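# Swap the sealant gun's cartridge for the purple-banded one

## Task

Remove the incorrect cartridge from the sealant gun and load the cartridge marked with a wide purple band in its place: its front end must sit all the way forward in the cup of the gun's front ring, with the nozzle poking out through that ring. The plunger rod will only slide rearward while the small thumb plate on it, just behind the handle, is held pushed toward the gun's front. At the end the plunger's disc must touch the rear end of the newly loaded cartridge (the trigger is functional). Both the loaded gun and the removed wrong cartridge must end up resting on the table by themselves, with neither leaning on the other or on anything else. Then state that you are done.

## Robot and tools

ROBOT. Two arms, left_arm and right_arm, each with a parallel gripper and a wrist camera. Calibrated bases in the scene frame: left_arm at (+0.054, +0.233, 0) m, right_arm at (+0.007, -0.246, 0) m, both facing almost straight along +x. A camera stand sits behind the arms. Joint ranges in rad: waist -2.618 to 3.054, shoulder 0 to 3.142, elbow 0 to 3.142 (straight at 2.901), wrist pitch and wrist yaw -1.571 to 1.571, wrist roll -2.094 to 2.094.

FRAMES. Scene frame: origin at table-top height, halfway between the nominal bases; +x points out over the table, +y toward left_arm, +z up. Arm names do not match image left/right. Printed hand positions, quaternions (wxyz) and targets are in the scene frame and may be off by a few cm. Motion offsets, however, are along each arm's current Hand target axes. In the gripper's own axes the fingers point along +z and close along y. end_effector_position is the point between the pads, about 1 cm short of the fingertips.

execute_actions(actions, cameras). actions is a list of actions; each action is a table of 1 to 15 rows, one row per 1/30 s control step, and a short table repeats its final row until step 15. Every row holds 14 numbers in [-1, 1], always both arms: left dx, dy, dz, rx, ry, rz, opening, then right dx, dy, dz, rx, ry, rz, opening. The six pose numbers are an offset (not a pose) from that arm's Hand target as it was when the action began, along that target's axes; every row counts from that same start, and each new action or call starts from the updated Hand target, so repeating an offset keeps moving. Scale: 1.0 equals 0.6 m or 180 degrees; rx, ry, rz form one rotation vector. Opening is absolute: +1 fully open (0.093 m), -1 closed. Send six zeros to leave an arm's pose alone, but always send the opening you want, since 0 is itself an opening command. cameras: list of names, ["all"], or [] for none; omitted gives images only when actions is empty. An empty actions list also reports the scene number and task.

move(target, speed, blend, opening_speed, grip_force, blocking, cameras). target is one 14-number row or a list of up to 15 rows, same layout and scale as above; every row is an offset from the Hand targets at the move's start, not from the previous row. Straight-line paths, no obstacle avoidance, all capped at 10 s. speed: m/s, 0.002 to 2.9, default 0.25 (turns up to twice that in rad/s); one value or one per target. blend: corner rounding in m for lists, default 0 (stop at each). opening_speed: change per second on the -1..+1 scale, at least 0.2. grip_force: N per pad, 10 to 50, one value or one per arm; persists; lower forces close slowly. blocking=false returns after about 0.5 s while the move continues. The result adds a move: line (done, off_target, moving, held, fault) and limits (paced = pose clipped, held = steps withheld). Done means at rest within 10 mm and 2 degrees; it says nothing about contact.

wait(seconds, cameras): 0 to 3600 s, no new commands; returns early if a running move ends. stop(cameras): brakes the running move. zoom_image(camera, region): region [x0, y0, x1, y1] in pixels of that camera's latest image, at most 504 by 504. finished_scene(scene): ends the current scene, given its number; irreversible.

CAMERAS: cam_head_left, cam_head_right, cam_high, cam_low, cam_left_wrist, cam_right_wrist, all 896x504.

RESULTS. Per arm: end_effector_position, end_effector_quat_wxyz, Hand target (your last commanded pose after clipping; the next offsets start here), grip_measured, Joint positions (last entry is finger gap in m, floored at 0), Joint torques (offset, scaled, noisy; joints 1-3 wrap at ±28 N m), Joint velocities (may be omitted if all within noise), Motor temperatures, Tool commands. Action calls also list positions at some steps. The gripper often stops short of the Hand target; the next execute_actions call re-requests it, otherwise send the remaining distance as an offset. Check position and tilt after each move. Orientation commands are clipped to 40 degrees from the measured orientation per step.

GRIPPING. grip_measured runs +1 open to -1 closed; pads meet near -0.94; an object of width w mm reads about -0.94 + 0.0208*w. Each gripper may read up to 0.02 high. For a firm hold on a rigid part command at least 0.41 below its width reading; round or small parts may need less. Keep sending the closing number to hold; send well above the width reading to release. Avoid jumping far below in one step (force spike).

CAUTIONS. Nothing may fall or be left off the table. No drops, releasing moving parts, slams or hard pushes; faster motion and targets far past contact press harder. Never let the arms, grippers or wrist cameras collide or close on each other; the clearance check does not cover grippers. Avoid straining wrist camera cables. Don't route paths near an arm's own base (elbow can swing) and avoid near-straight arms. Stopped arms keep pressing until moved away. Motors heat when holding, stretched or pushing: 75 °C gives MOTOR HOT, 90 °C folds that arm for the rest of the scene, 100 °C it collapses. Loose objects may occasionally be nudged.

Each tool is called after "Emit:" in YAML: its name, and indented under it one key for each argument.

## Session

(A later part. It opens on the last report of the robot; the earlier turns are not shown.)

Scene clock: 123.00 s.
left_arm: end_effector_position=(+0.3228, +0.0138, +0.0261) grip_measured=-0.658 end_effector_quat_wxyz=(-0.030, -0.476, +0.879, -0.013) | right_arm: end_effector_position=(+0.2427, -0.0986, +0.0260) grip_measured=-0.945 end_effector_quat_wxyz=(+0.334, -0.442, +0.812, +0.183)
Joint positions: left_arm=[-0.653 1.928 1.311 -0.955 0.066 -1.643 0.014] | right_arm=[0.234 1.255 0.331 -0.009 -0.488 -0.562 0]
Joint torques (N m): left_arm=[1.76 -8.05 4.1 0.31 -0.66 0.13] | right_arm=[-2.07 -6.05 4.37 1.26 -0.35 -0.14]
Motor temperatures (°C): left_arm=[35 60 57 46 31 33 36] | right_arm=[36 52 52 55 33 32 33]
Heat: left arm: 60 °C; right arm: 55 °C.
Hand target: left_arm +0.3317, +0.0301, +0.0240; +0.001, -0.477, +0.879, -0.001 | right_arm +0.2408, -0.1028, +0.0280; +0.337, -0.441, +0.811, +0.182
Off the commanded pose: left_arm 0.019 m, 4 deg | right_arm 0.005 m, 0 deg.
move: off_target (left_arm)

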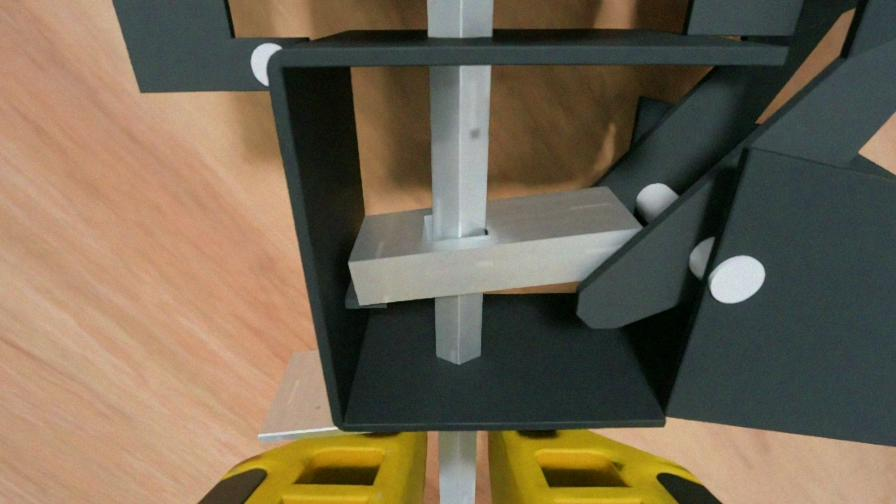

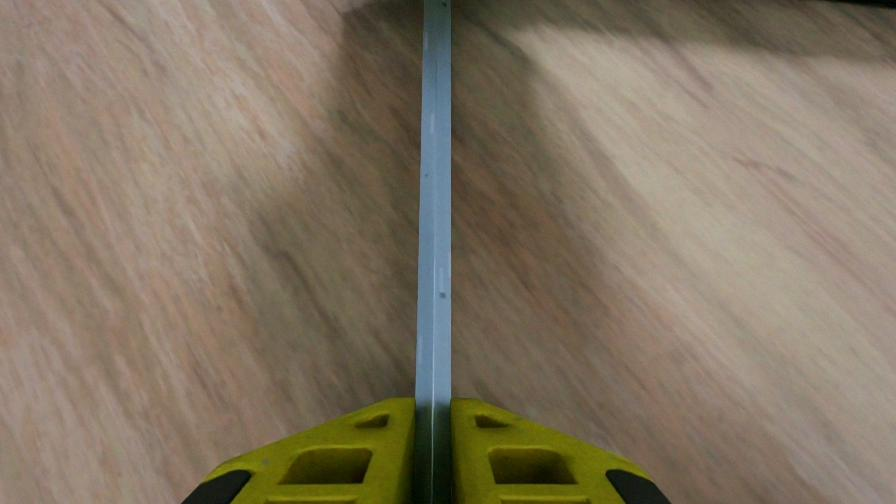

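Emit:
move:
  target:
    - [0.05,0,0.0,0,0,0,-0.15,-0.0177,0,0.0177,0,0,0,-1]
    - [-0.015,0,0.0,0,0,0,-0.15,-0.0177,0,0.0177,0,0,0,-1]
  speed: 0.08
  cameras: ["cam_left_wrist"]

Scene clock: 133.70 s.
left_arm: end_effector_position=(+0.3302, +0.0145, +0.0272) grip_measured=-0.152 end_effector_quat_wxyz=(-0.026, -0.475, +0.879, -0.025) | right_arm: end_effector_position=(+0.2431, -0.0932, +0.0234) grip_measured=-0.945 end_effector_quat_wxyz=(+0.332, -0.440, +0.814, +0.184)
Joint positions: left_arm=[-0.637 1.925 1.311 -0.934 0.069 -1.627 0.038] | right_arm=[0.262 1.278 0.331 0.022 -0.472 -0.533 0]
Joint torques (N m): left_arm=[2.61 -7.97 4 0.15 -0.67 0.18] | right_arm=[0.51 -2.99 6.78 1.52 -0.17 0.1]
Motor temperatures (°C): left_arm=[35 60 56 45 31 33 36] | right_arm=[36 52 52 54 33 32 33]
Heat: left arm: 60 °C; right arm: 54 °C.
Hand target: left_arm +0.3367, +0.0377, +0.0241; +0.001, -0.477, +0.879, -0.001 | right_arm +0.2489, -0.0902, +0.0280; +0.337, -0.441, +0.811, +0.182
Off the commanded pose: left_arm 0.024 m, 4 deg | right_arm 0.008 m, 1 deg.
move: off_target (left_arm)

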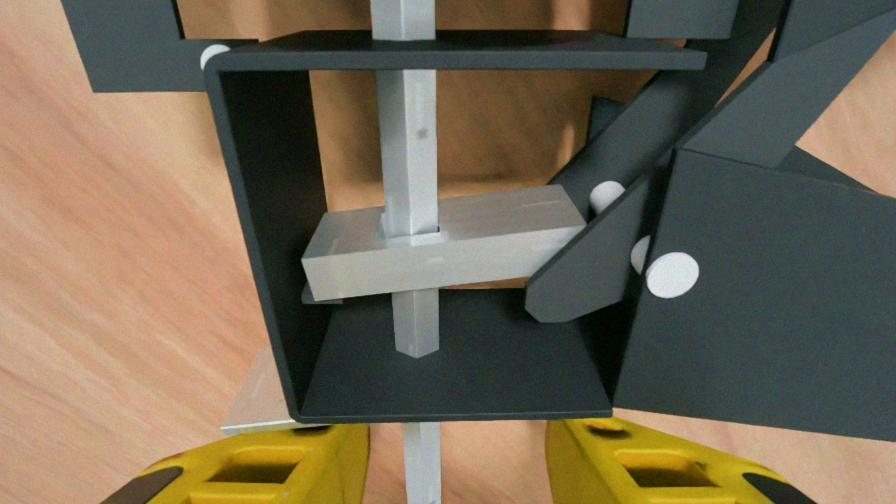

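Emit:
zoom_image:
  camera: "cam_left_wrist"
  region: [190, 320, 650, 504]

Scaled by 1.096 from the camera's image (finer frame: 1280x720).

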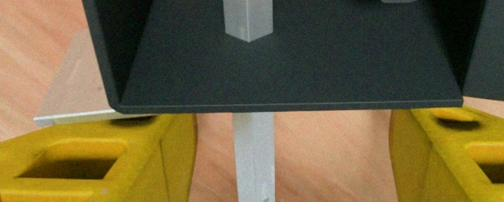

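Emit:
move:
  target:
    - [-0.013,0.01,0.0,0,0,0,-0.15,0,0,0,0,0,0,-1]
    - [-0.013,0.01,0.0,0,0,0,-0.15,0.0236,0,-0.0236,0,0,0,-1]
  speed: 0.06
  cameras: ["cam_left_wrist","cam_right_wrist"]

Scene clock: 139.60 s.
left_arm: end_effector_position=(+0.3291, +0.0156, +0.0302) grip_measured=-0.152 end_effector_quat_wxyz=(-0.040, -0.474, +0.879, -0.041) | right_arm: end_effector_position=(+0.2387, -0.1003, +0.0264) grip_measured=-0.945 end_effector_quat_wxyz=(+0.334, -0.443, +0.810, +0.189)
Joint positions: left_arm=[-0.617 1.902 1.29 -0.921 0.109 -1.606 0.038] | right_arm=[0.22 1.239 0.32 -0.021 -0.51 -0.573 0]
Joint torques (N m): left_arm=[2.74 -7.79 3.58 0.11 -1.02 0.25] | right_arm=[-2.58 -6.08 4.55 1.24 -0.26 -0.24]
Motor temperatures (°C): left_arm=[35 61 56 45 32 33 36] | right_arm=[36 51 53 54 33 32 33]
Heat: left arm: 61 °C; right arm: 54 °C.
Hand target: left_arm +0.3359, +0.0474, +0.0241; +0.001, -0.477, +0.879, -0.001 | right_arm +0.2381, -0.1070, +0.0280; +0.337, -0.441, +0.811, +0.182
Off the commanded pose: left_arm 0.033 m, 7 deg | right_arm 0.007 m, 1 deg.
move: off_target (left_arm)

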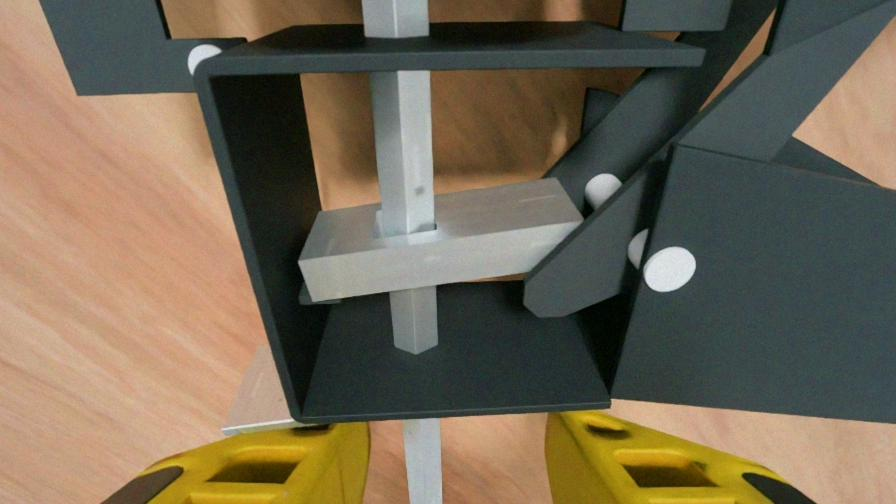

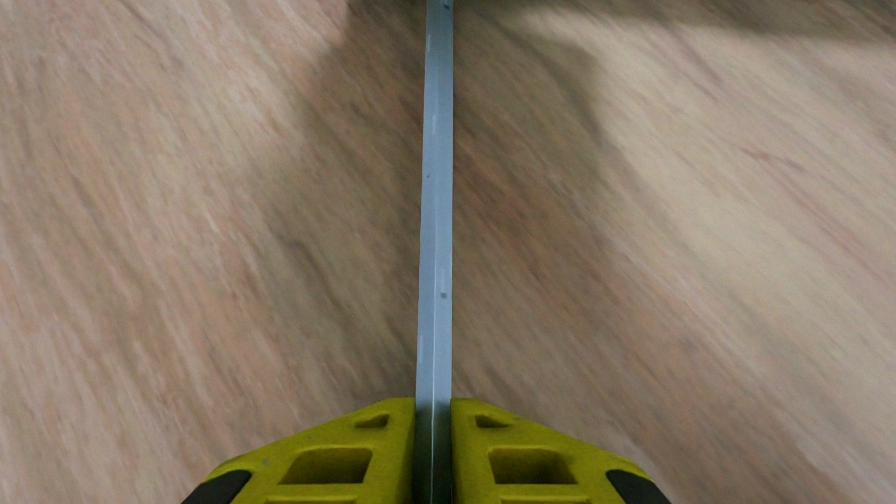

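Emit:
move:
  target: [0,0,0,0,0,0,-0.15,0.0354,0,-0.0354,0,0,0,-1]
  speed: 0.06
  cameras: ["cam_left_wrist","cam_right_wrist","cam_high"]

Scene clock: 142.43 s.
left_arm: end_effector_position=(+0.3296, +0.0170, +0.0306) grip_measured=-0.152 end_effector_quat_wxyz=(-0.040, -0.474, +0.879, -0.042) | right_arm: end_effector_position=(+0.2220, -0.1265, +0.0265) grip_measured=-0.945 end_effector_quat_wxyz=(+0.335, -0.444, +0.809, +0.189)
Joint positions: left_arm=[-0.613 1.9 1.289 -0.921 0.11 -1.602 0.038] | right_arm=[0.081 1.124 0.277 -0.162 -0.588 -0.713 0]
Joint torques (N m): left_arm=[2.36 -7.64 3.64 0.1 -1.04 0.22] | right_arm=[-2.48 -4.57 5.11 1.12 -0.31 -0.14]
Motor temperatures (°C): left_arm=[35 61 56 44 32 33 36] | right_arm=[36 51 52 53 33 32 34]
Heat: left arm: 61 °C; right arm: 53 °C.
Hand target: left_arm +0.3358, +0.0475, +0.0240; +0.001, -0.477, +0.879, -0.001 | right_arm +0.2217, -0.1322, +0.0280; +0.337, -0.441, +0.811, +0.182
Off the commanded pose: left_arm 0.032 m, 7 deg | right_arm 0.006 m, 1 deg.
move: done
Images, in order (width x height): cam_high 896x504, cam_left_wrist 896x504, cam_right_wrist 896x504.

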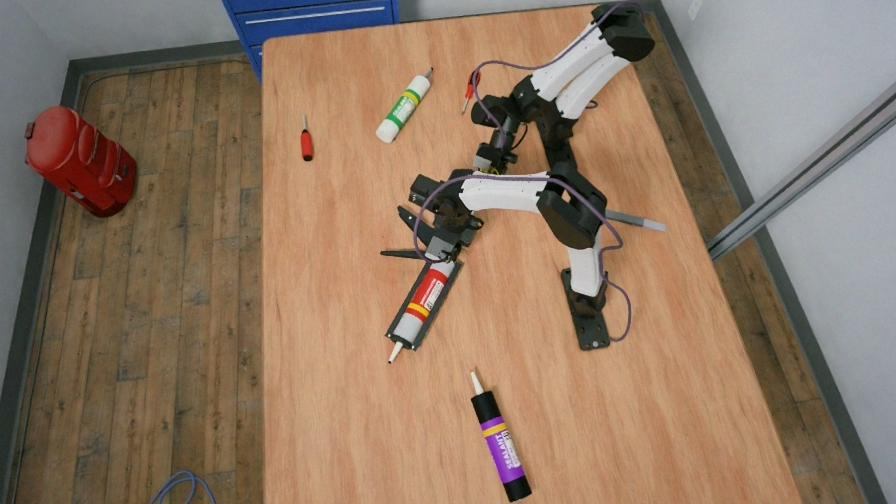

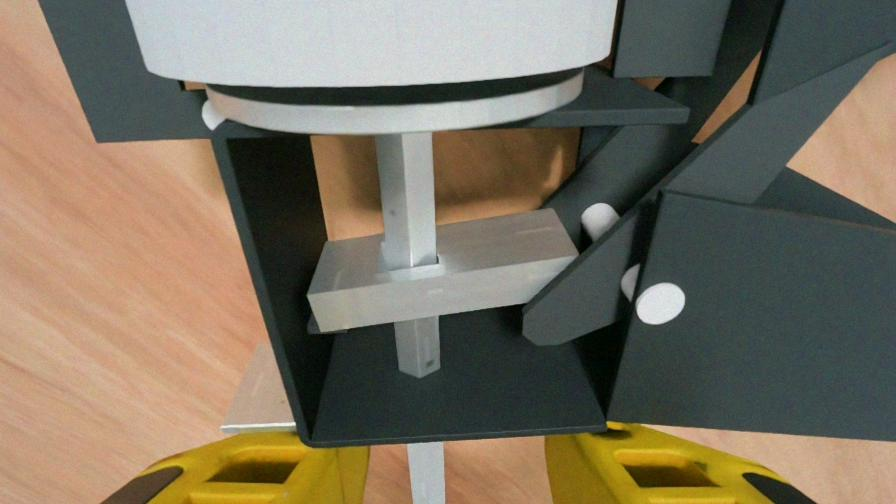

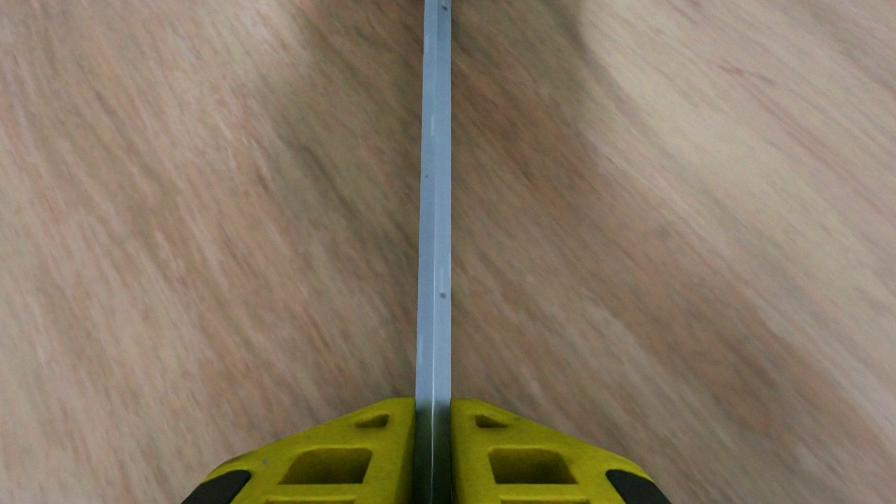

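Emit:
move:
  target: [0,0,0,0,0,0,-0.15,0.012,0,-0.012,0,0,0,-1]
  speed: 0.06
  cameras: ["cam_left_wrist"]

Scene clock: 144.57 s.
left_arm: end_effector_position=(+0.3254, +0.0111, +0.0317) grip_measured=-0.152 end_effector_quat_wxyz=(-0.060, -0.473, +0.878, -0.051) | right_arm: end_effector_position=(+0.2179, -0.1337, +0.0279) grip_measured=-0.945 end_effector_quat_wxyz=(+0.339, -0.446, +0.807, +0.189)
Joint positions: left_arm=[-0.613 1.9 1.289 -0.922 0.153 -1.602 0.038] | right_arm=[0.03 1.095 0.271 -0.209 -0.62 -0.767 0]
Joint torques (N m): left_arm=[2.37 -7.58 3.78 0.07 -1.36 0.23] | right_arm=[-2.88 -4.48 5 1.02 -0.29 -0.17]
Motor temperatures (°C): left_arm=[35 61 56 44 32 33 36] | right_arm=[36 51 52 53 33 32 34]
Heat: left arm: 61 °C; right arm: 53 °C.
Hand target: left_arm +0.3358, +0.0475, +0.0240; +0.001, -0.477, +0.879, -0.001 | right_arm +0.2161, -0.1408, +0.0279; +0.337, -0.441, +0.811, +0.182
Off the commanded pose: left_arm 0.039 m, 9 deg | right_arm 0.007 m, 1 deg.
move: done

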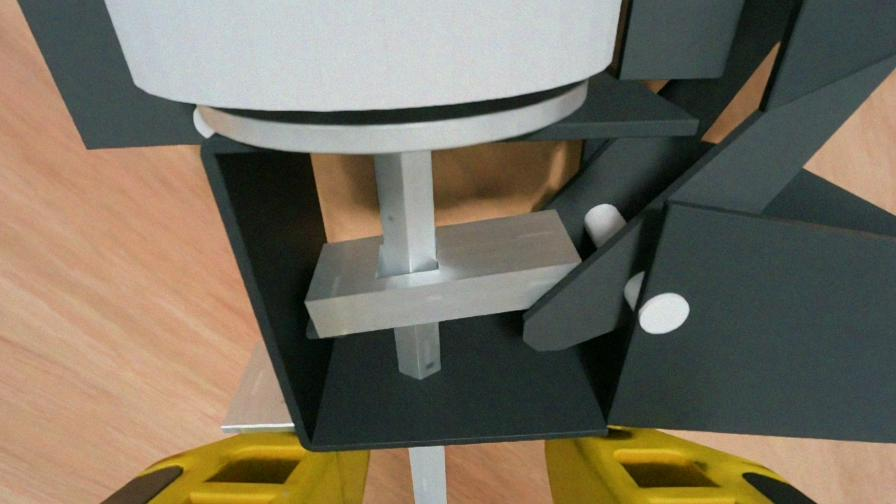

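Emit:
move:
  target:
    - [0.0967,-0.0183,0,0,0,0,-0.15,-0.0094,0,0.0094,0,0,0,-1]
    - [0.0967,-0.0183,-0.2,0,0,0,-0.15,-0.0094,0,0.0094,0,0,0,-1]
    - [-0.2532,-0.0225,-0.2267,0,0,0,-0.15,-0.0094,0,0.0094,0,0,0,-1]
  speed: [0.1,0.25,0.25]
  blend: [0,0.03,0]
  cameras: ["all"]

Scene clock: 153.23 s.
left_arm: end_effector_position=(+0.4255, +0.1683, +0.1558) grip_measured=-0.152 end_effector_quat_wxyz=(-0.003, -0.483, +0.876, +0.000) | right_arm: end_effector_position=(+0.2148, -0.1358, +0.0239) grip_measured=-0.945 end_effector_quat_wxyz=(+0.326, -0.443, +0.814, +0.186)
Joint positions: left_arm=[-0.172 2.001 1.94 -1.514 0.004 -1.178 0.038] | right_arm=[0.036 1.094 0.271 -0.23 -0.598 -0.762 0]
Joint torques (N m): left_arm=[-0.03 -7.12 8.44 0.11 -0.11 0.06] | right_arm=[0.53 -2.59 5.49 1.52 -0.31 0.26]
Motor temperatures (°C): left_arm=[35 60 56 44 32 33 36] | right_arm=[36 51 52 53 33 32 34]
Heat: left arm: 60 °C; right arm: 53 °C.
Hand target: left_arm +0.4294, +0.1678, +0.1602; +0.001, -0.477, +0.879, -0.001 | right_arm +0.2205, -0.1341, +0.0280; +0.337, -0.441, +0.811, +0.182
Off the commanded pose: left_arm 0.006 m, 1 deg | right_arm 0.007 m, 1 deg.
move: done

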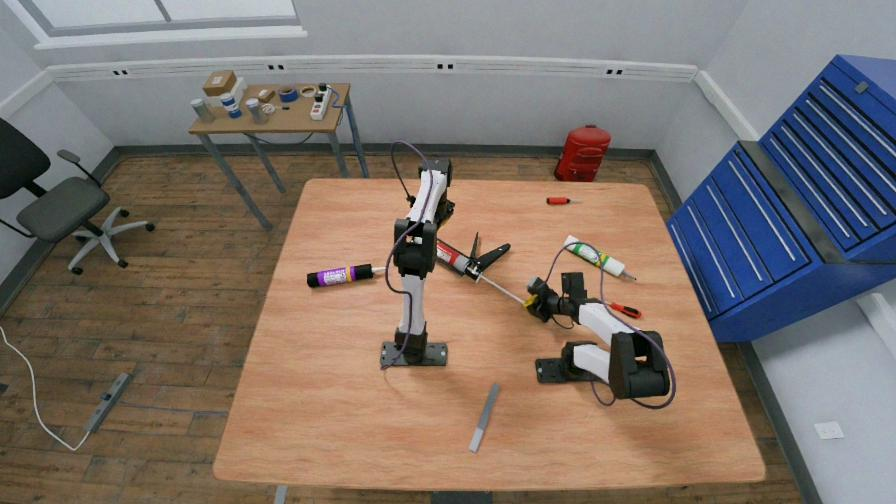

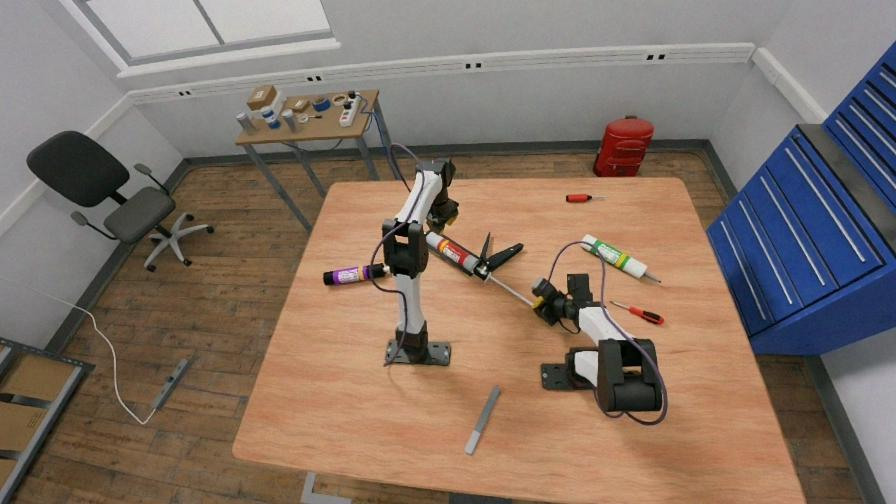

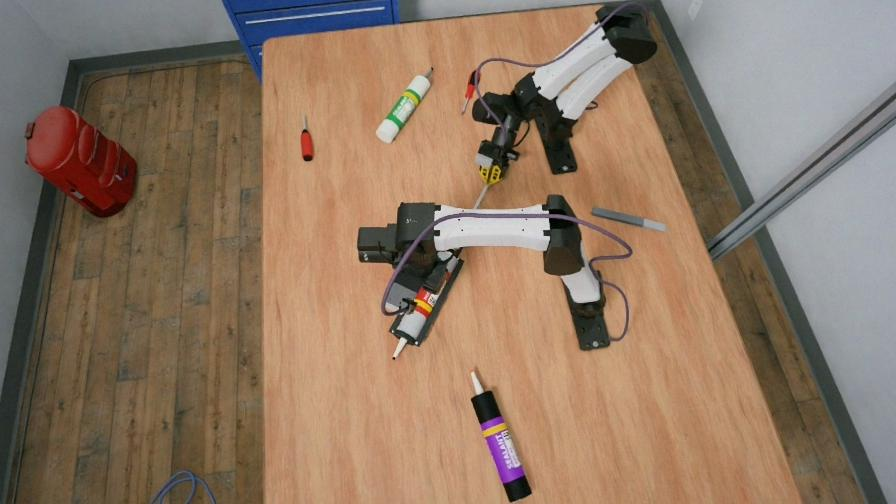

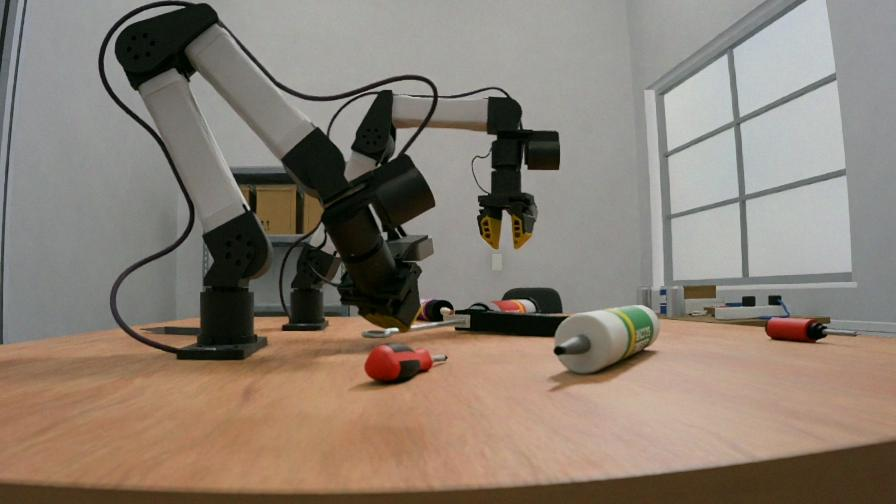

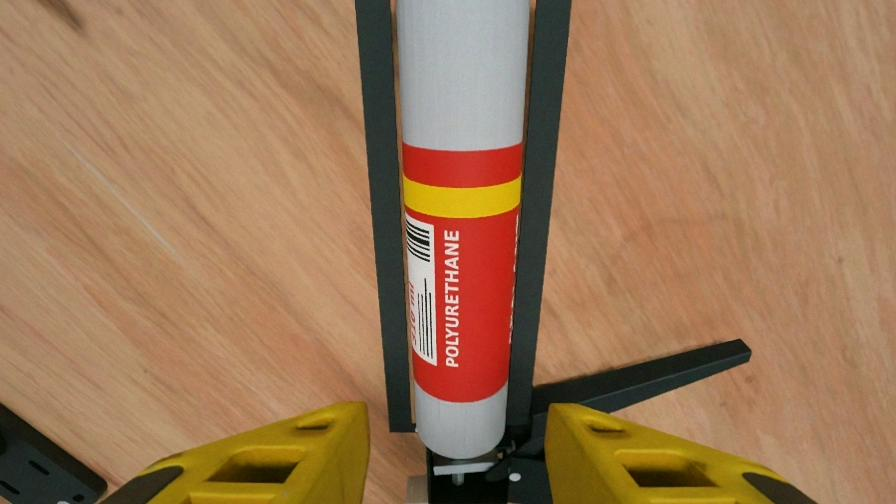

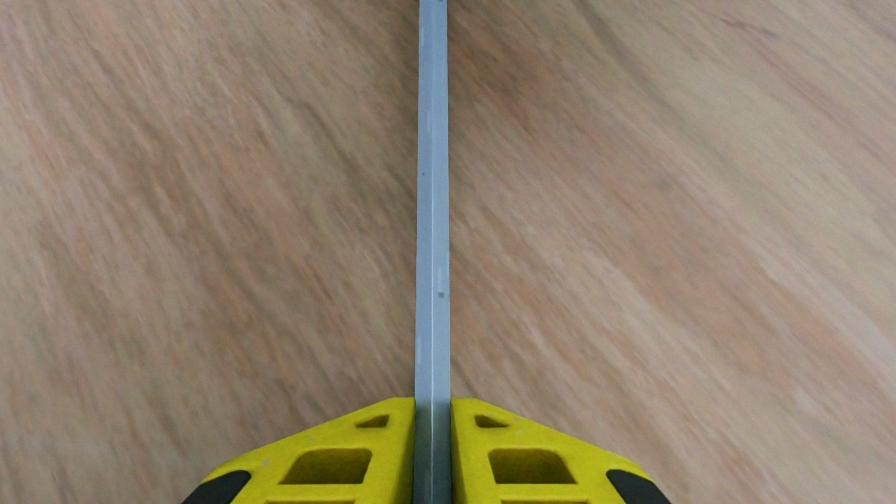

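Emit:
zoom_image:
  camera: "cam_low"
  region: [440, 280, 580, 350]

Emit:
zoom_image:
  camera: "cam_left_wrist"
  region: [340, 0, 600, 200]

Emit:
zoom_image:
  camera: "cam_left_wrist"
  region: [340, 300, 600, 504]

Scaled by 3.600 from the camera's image (finer frame: 1280x720).

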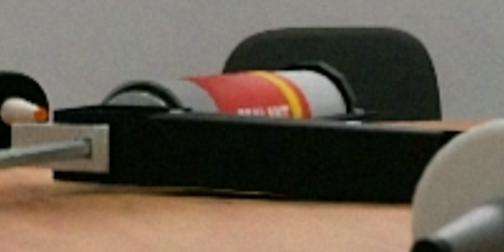

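Scaled by 1.938 from the camera's image (finer frame: 1280x720).

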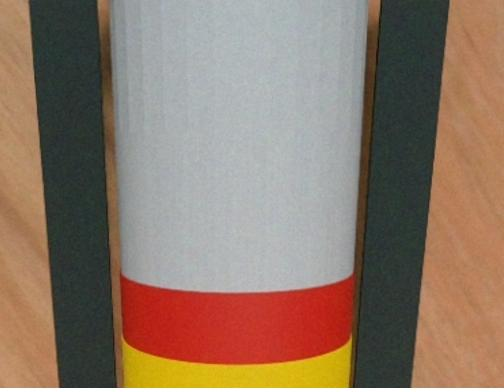

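Scaled by 1.938 from the camera's image (finer frame: 1280x720).

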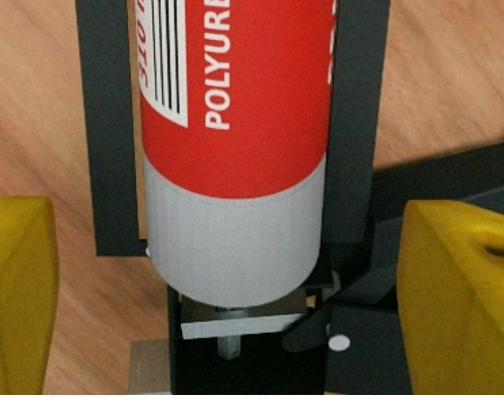

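Emit:
move:
  target: [-0.09,0,0.05,0,0,0,0.4,0,0,0,0,0,0,-1]
  speed: 0.2
  cameras: ["cam_left_wrist"]

Scene clock: 166.63 s.
left_arm: end_effector_position=(+0.4483, +0.2141, +0.1252) grip_measured=+0.398 end_effector_quat_wxyz=(-0.015, -0.484, +0.875, +0.008) | right_arm: end_effector_position=(+0.2148, -0.1358, +0.0239) grip_measured=-0.945 end_effector_quat_wxyz=(+0.326, -0.443, +0.814, +0.186)
Joint positions: left_arm=[-0.048 2.096 1.958 -1.466 0.003 -1.056 0.064] | right_arm=[0.036 1.094 0.271 -0.23 -0.598 -0.762 0]
Joint torques (N m): left_arm=[-0.01 -8.09 8.43 0.27 -0.09 0.1] | right_arm=[0.5 -2.58 5.55 1.55 -0.31 0.23]
Motor temperatures (°C): left_arm=[35 59 59 43 32 32 36] | right_arm=[35 50 51 54 33 32 34]
Heat: left arm: 59 °C; right arm: 54 °C.
Hand target: left_arm +0.4589, +0.2129, +0.1303; +0.001, -0.477, +0.879, -0.001 | right_arm +0.2205, -0.1341, +0.0280; +0.337, -0.441, +0.811, +0.182
Off the commanded pose: left_arm 0.012 m, 2 deg | right_arm 0.007 m, 1 deg.
move: off_target (left_arm)

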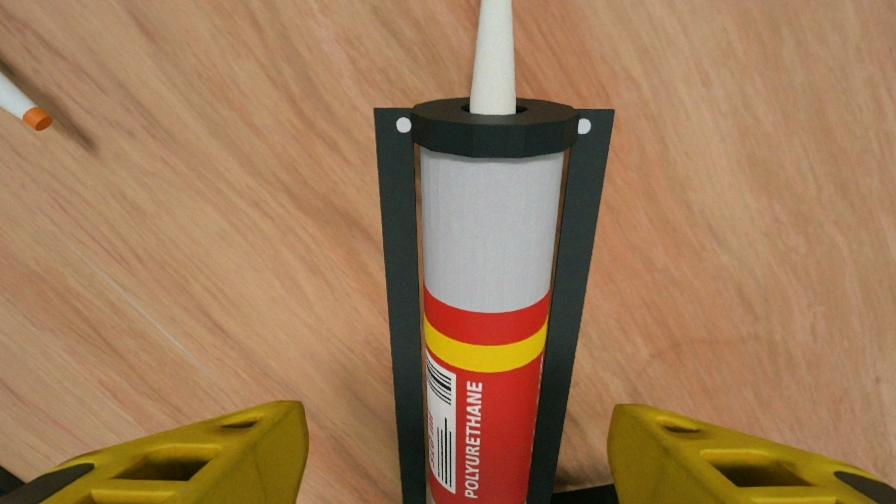

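Emit:
zoom_image:
  camera: "cam_left_wrist"
  region: [360, 60, 630, 220]

Scaled by 1.867 from the camera's image (finer frame: 1280x720).

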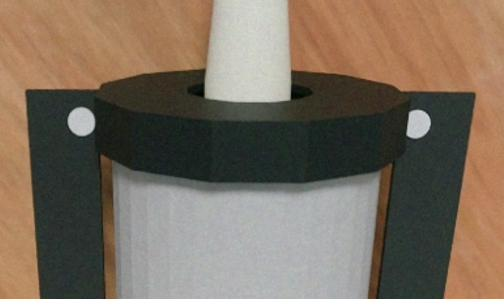

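Emit:
move:
  target: [0.087,-0.0082,0.1088,0,0,-0.0056,0.4,0,0,0,0,0,0,-1]
  speed: 0.2
  cameras: ["cam_left_wrist","cam_low"]

Scene clock: 179.63 s.
left_arm: end_effector_position=(+0.4341, +0.1668, +0.0582) grip_measured=+0.398 end_effector_quat_wxyz=(-0.012, -0.480, +0.877, +0.006) | right_arm: end_effector_position=(+0.2148, -0.1358, +0.0239) grip_measured=-0.945 end_effector_quat_wxyz=(+0.326, -0.443, +0.814, +0.186)
Joint positions: left_arm=[-0.171 2.061 1.638 -1.173 0.006 -1.17 0.064] | right_arm=[0.036 1.094 0.271 -0.23 -0.598 -0.762 0]
Joint torques (N m): left_arm=[0.06 -10.59 4.56 0.32 -0.12 -0.19] | right_arm=[0.53 -2.54 5.57 1.53 -0.32 0.24]
Motor temperatures (°C): left_arm=[35 60 62 43 32 32 36] | right_arm=[35 50 51 54 33 32 34]
Heat: left arm: 62 °C; right arm: 54 °C.
Hand target: left_arm +0.4349, +0.1665, +0.0650; +0.001, -0.485, +0.874, -0.001 | right_arm +0.2205, -0.1341, +0.0280; +0.337, -0.441, +0.811, +0.182
Off the commanded pose: left_arm 0.007 m, 2 deg | right_arm 0.007 m, 1 deg.
move: done
Images, in order (width x height): cam_low 896x504, cam_left_wrist 896x504.

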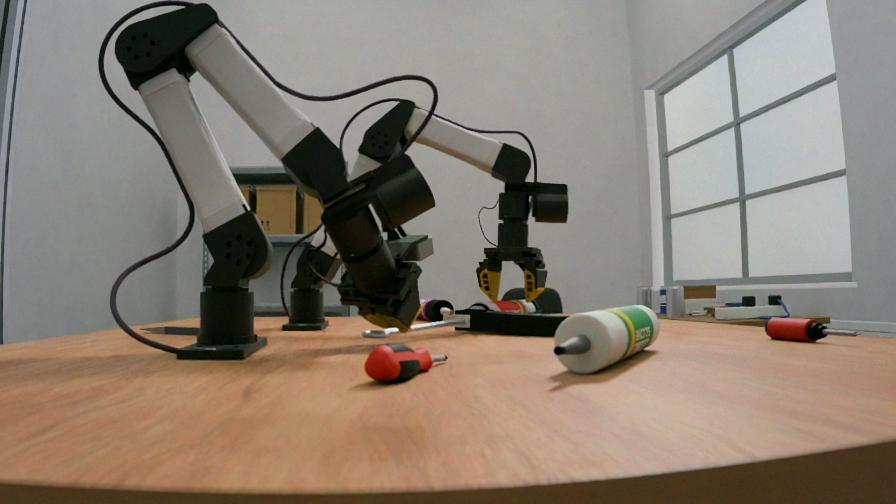

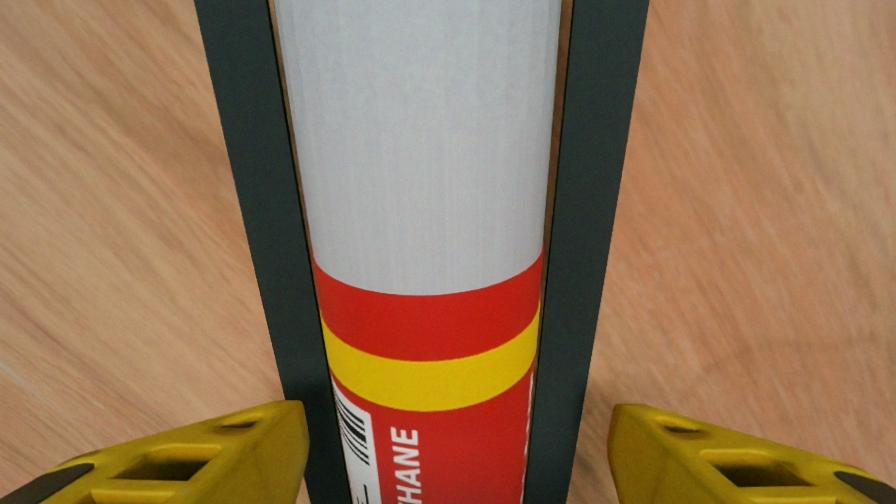

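Emit:
zoom_image:
  camera: "cam_low"
  region: [430, 240, 590, 350]

Scaled by 3.150 from the camera's image (finer frame: 1280x720).

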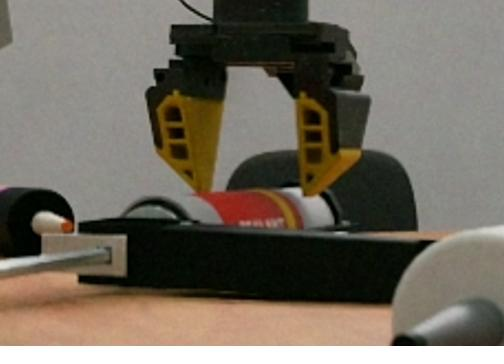

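Emit:
move:
  target: [0,0.0067,0.03,0,0,0,0.4,0,0,0,0,0,0,-1]
  speed: 0.08
  cameras: ["cam_left_wrist","cam_low"]

Scene clock: 183.27 s.
left_arm: end_effector_position=(+0.4304, +0.1674, +0.0410) grip_measured=+0.398 end_effector_quat_wxyz=(-0.011, -0.480, +0.877, +0.005) | right_arm: end_effector_position=(+0.2148, -0.1358, +0.0239) grip_measured=-0.945 end_effector_quat_wxyz=(+0.326, -0.443, +0.814, +0.186)
Joint positions: left_arm=[-0.171 2.059 1.566 -1.101 0.006 -1.17 0.064] | right_arm=[0.036 1.094 0.271 -0.23 -0.598 -0.762 0]
Joint torques (N m): left_arm=[0.28 -10.4 4.52 0.31 -0.11 -0.13] | right_arm=[0.46 -2.63 5.56 1.53 -0.32 0.24]
Motor temperatures (°C): left_arm=[35 61 61 43 32 32 35] | right_arm=[35 50 51 54 33 32 34]
Heat: left arm: 61 °C; right arm: 54 °C.
Hand target: left_arm +0.4315, +0.1686, +0.0470; +0.001, -0.485, +0.874, -0.001 | right_arm +0.2205, -0.1341, +0.0280; +0.337, -0.441, +0.811, +0.182
Off the commanded pose: left_arm 0.006 m, 2 deg | right_arm 0.007 m, 1 deg.
move: done
Images, in order (width x height): cam_low 896x504, cam_left_wrist 896x504.

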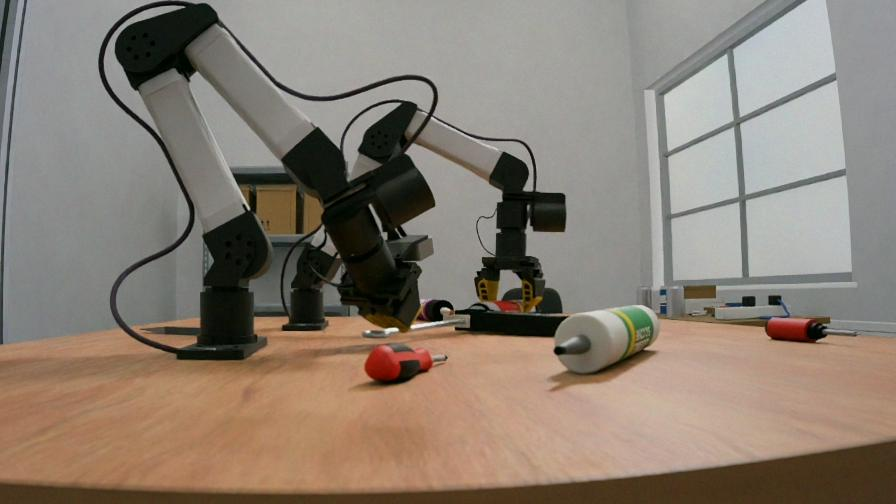

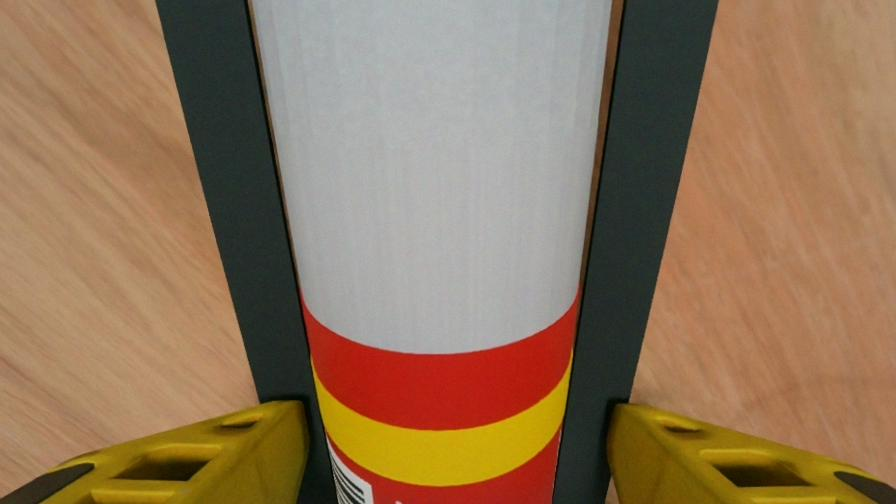

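Emit:
move:
  target: [0,0.003,0.0133,0,0,0,0.35,0,0,0,0,0,0,-1]
  speed: 0.05
  cameras: ["cam_left_wrist"]

Scene clock: 185.10 s.
left_arm: end_effector_position=(+0.4294, +0.1676, +0.0370) grip_measured=+0.352 end_effector_quat_wxyz=(-0.008, -0.480, +0.877, +0.003) | right_arm: end_effector_position=(+0.2148, -0.1359, +0.0239) grip_measured=-0.945 end_effector_quat_wxyz=(+0.326, -0.443, +0.814, +0.185)
Joint positions: left_arm=[-0.171 2.053 1.54 -1.075 0.006 -1.17 0.062] | right_arm=[0.036 1.094 0.271 -0.23 -0.598 -0.762 0]
Joint torques (N m): left_arm=[0.38 -9.7 4.33 0.38 -0.11 -0.11] | right_arm=[0.51 -2.7 5.41 1.5 -0.3 0.24]
Motor temperatures (°C): left_arm=[35 62 61 43 32 32 35] | right_arm=[35 50 51 54 33 32 35]
Heat: left arm: 62 °C; right arm: 54 °C.
Hand target: left_arm +0.4300, +0.1695, +0.0390; +0.001, -0.485, +0.874, -0.001 | right_arm +0.2205, -0.1341, +0.0279; +0.337, -0.441, +0.811, +0.182
Off the commanded pose: left_arm 0.003 m, 1 deg | right_arm 0.007 m, 1 deg.
move: done

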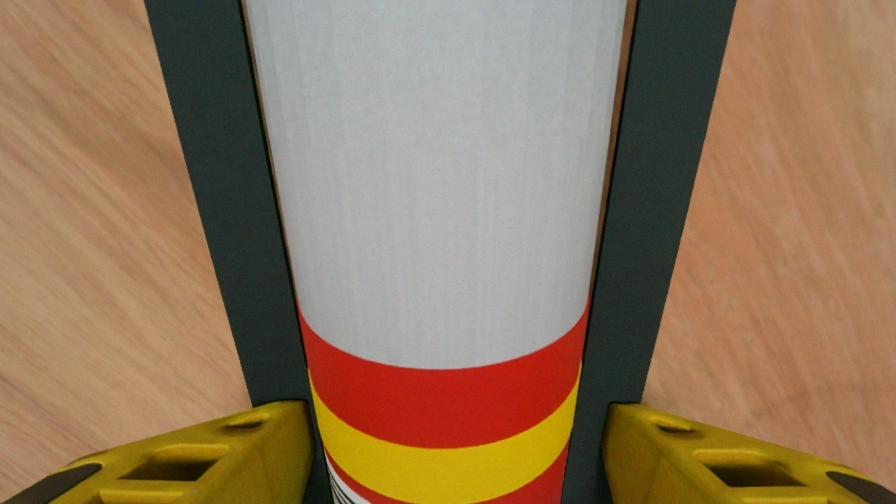

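Emit:
move:
  target: [0,0.004,-0.0033,0,0,0,-0.45,0,0,0,0,0,0,-1]
  speed: 0.05
  grip_force: [30, 50]
  cameras: ["cam_left_wrist"]

Scene clock: 189.10 s.
left_arm: end_effector_position=(+0.4286, +0.1678, +0.0370) grip_measured=-0.026 end_effector_quat_wxyz=(-0.007, -0.480, +0.877, +0.002) | right_arm: end_effector_position=(+0.2148, -0.1359, +0.0239) grip_measured=-0.945 end_effector_quat_wxyz=(+0.326, -0.443, +0.814, +0.185)
Joint positions: left_arm=[-0.171 2.048 1.532 -1.069 0.005 -1.17 0.044] | right_arm=[0.036 1.094 0.271 -0.23 -0.598 -0.762 0]
Joint torques (N m): left_arm=[0.57 -10.1 4.26 0.3 -0.12 -0.1] | right_arm=[0.53 -2.58 5.55 1.54 -0.31 0.25]
Motor temperatures (°C): left_arm=[35 64 60 42 32 32 35] | right_arm=[35 50 51 54 33 32 35]
Heat: left arm: 64 °C; right arm: 54 °C.
Hand target: left_arm +0.4279, +0.1708, +0.0409; +0.001, -0.485, +0.874, -0.001 | right_arm +0.2205, -0.1341, +0.0279; +0.337, -0.441, +0.811, +0.182
Off the commanded pose: left_arm 0.005 m, 1 deg | right_arm 0.007 m, 1 deg.
grip_force (N): 30, 50
move: done

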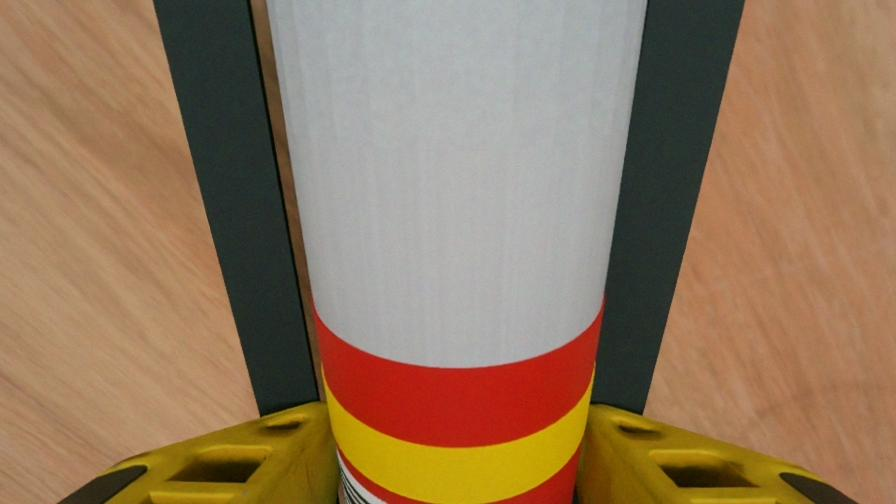

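Emit:
move:
  target:
    - [0.01,0,0,0,0,0,-0.45,0,0,0,0,0,0,-1]
    - [0.0085,0,-0.0202,0,0.0333,0,-0.45,0,0,0,0,0,0,-1]
  speed: 0.05
  cameras: ["cam_left_wrist","cam_low","cam_high"]

Scene clock: 200.27 s.
left_arm: end_effector_position=(+0.4243, +0.1684, +0.0425) grip_measured=-0.040 end_effector_quat_wxyz=(-0.033, -0.485, +0.874, -0.019) | right_arm: end_effector_position=(+0.2149, -0.1360, +0.0238) grip_measured=-0.945 end_effector_quat_wxyz=(+0.326, -0.443, +0.814, +0.185)
Joint positions: left_arm=[-0.142 2.04 1.541 -1.101 0.07 -1.153 0.043] | right_arm=[0.036 1.094 0.271 -0.23 -0.597 -0.762 0]
Joint torques (N m): left_arm=[0.64 -8.14 8.96 -0.33 0.21 0.05] | right_arm=[0.5 -2.56 5.55 1.52 -0.32 0.24]
Motor temperatures (°C): left_arm=[35 67 59 42 31 32 36] | right_arm=[35 49 51 54 33 32 35]
Heat: left arm: 67 °C; right arm: 54 °C.
Hand target: left_arm +0.4251, +0.1665, +0.0530; -0.045, -0.484, +0.873, -0.026 | right_arm +0.2205, -0.1340, +0.0280; +0.337, -0.441, +0.811, +0.182
Off the commanded pose: left_arm 0.011 m, 2 deg | right_arm 0.007 m, 1 deg.
grip_force (N): 30, 50
move: off_target (left_arm)
Images, in order (width x height): cam_high 896x504, cam_low 896x504, cam_left_wrist 896x504.

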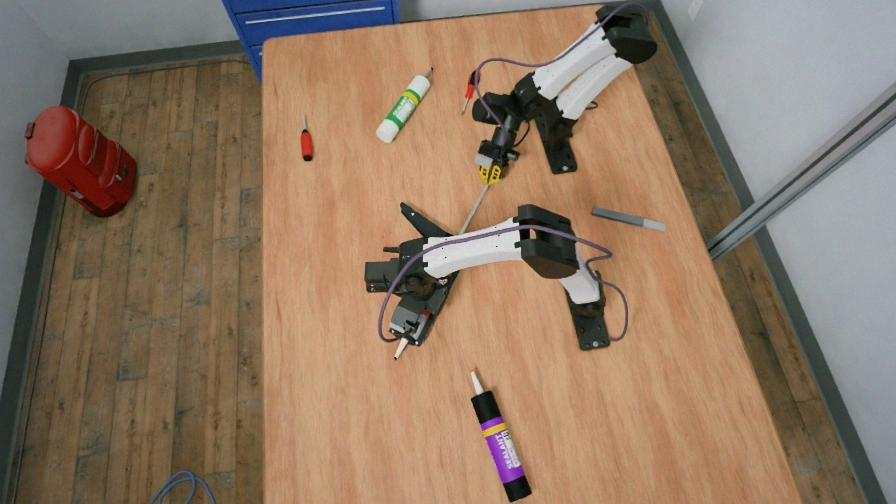

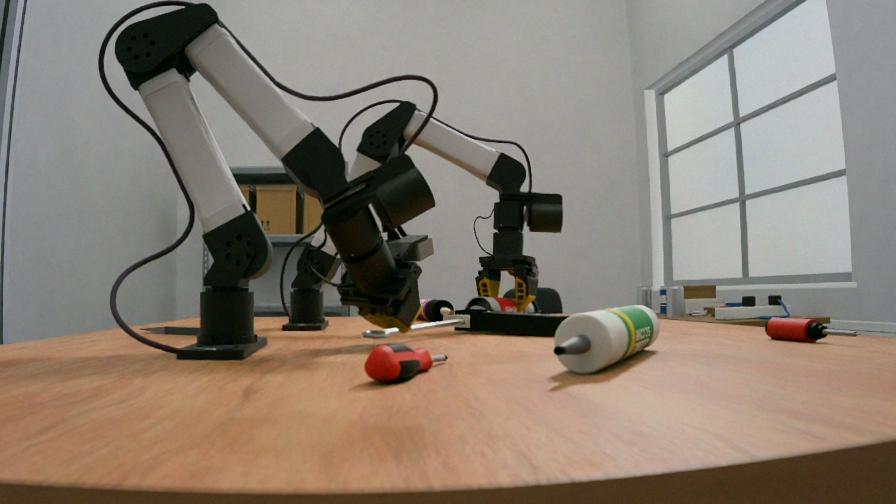

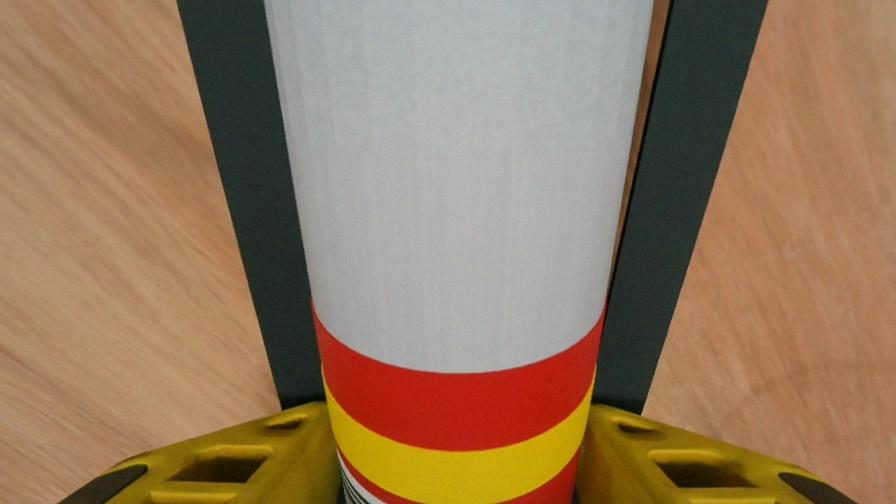

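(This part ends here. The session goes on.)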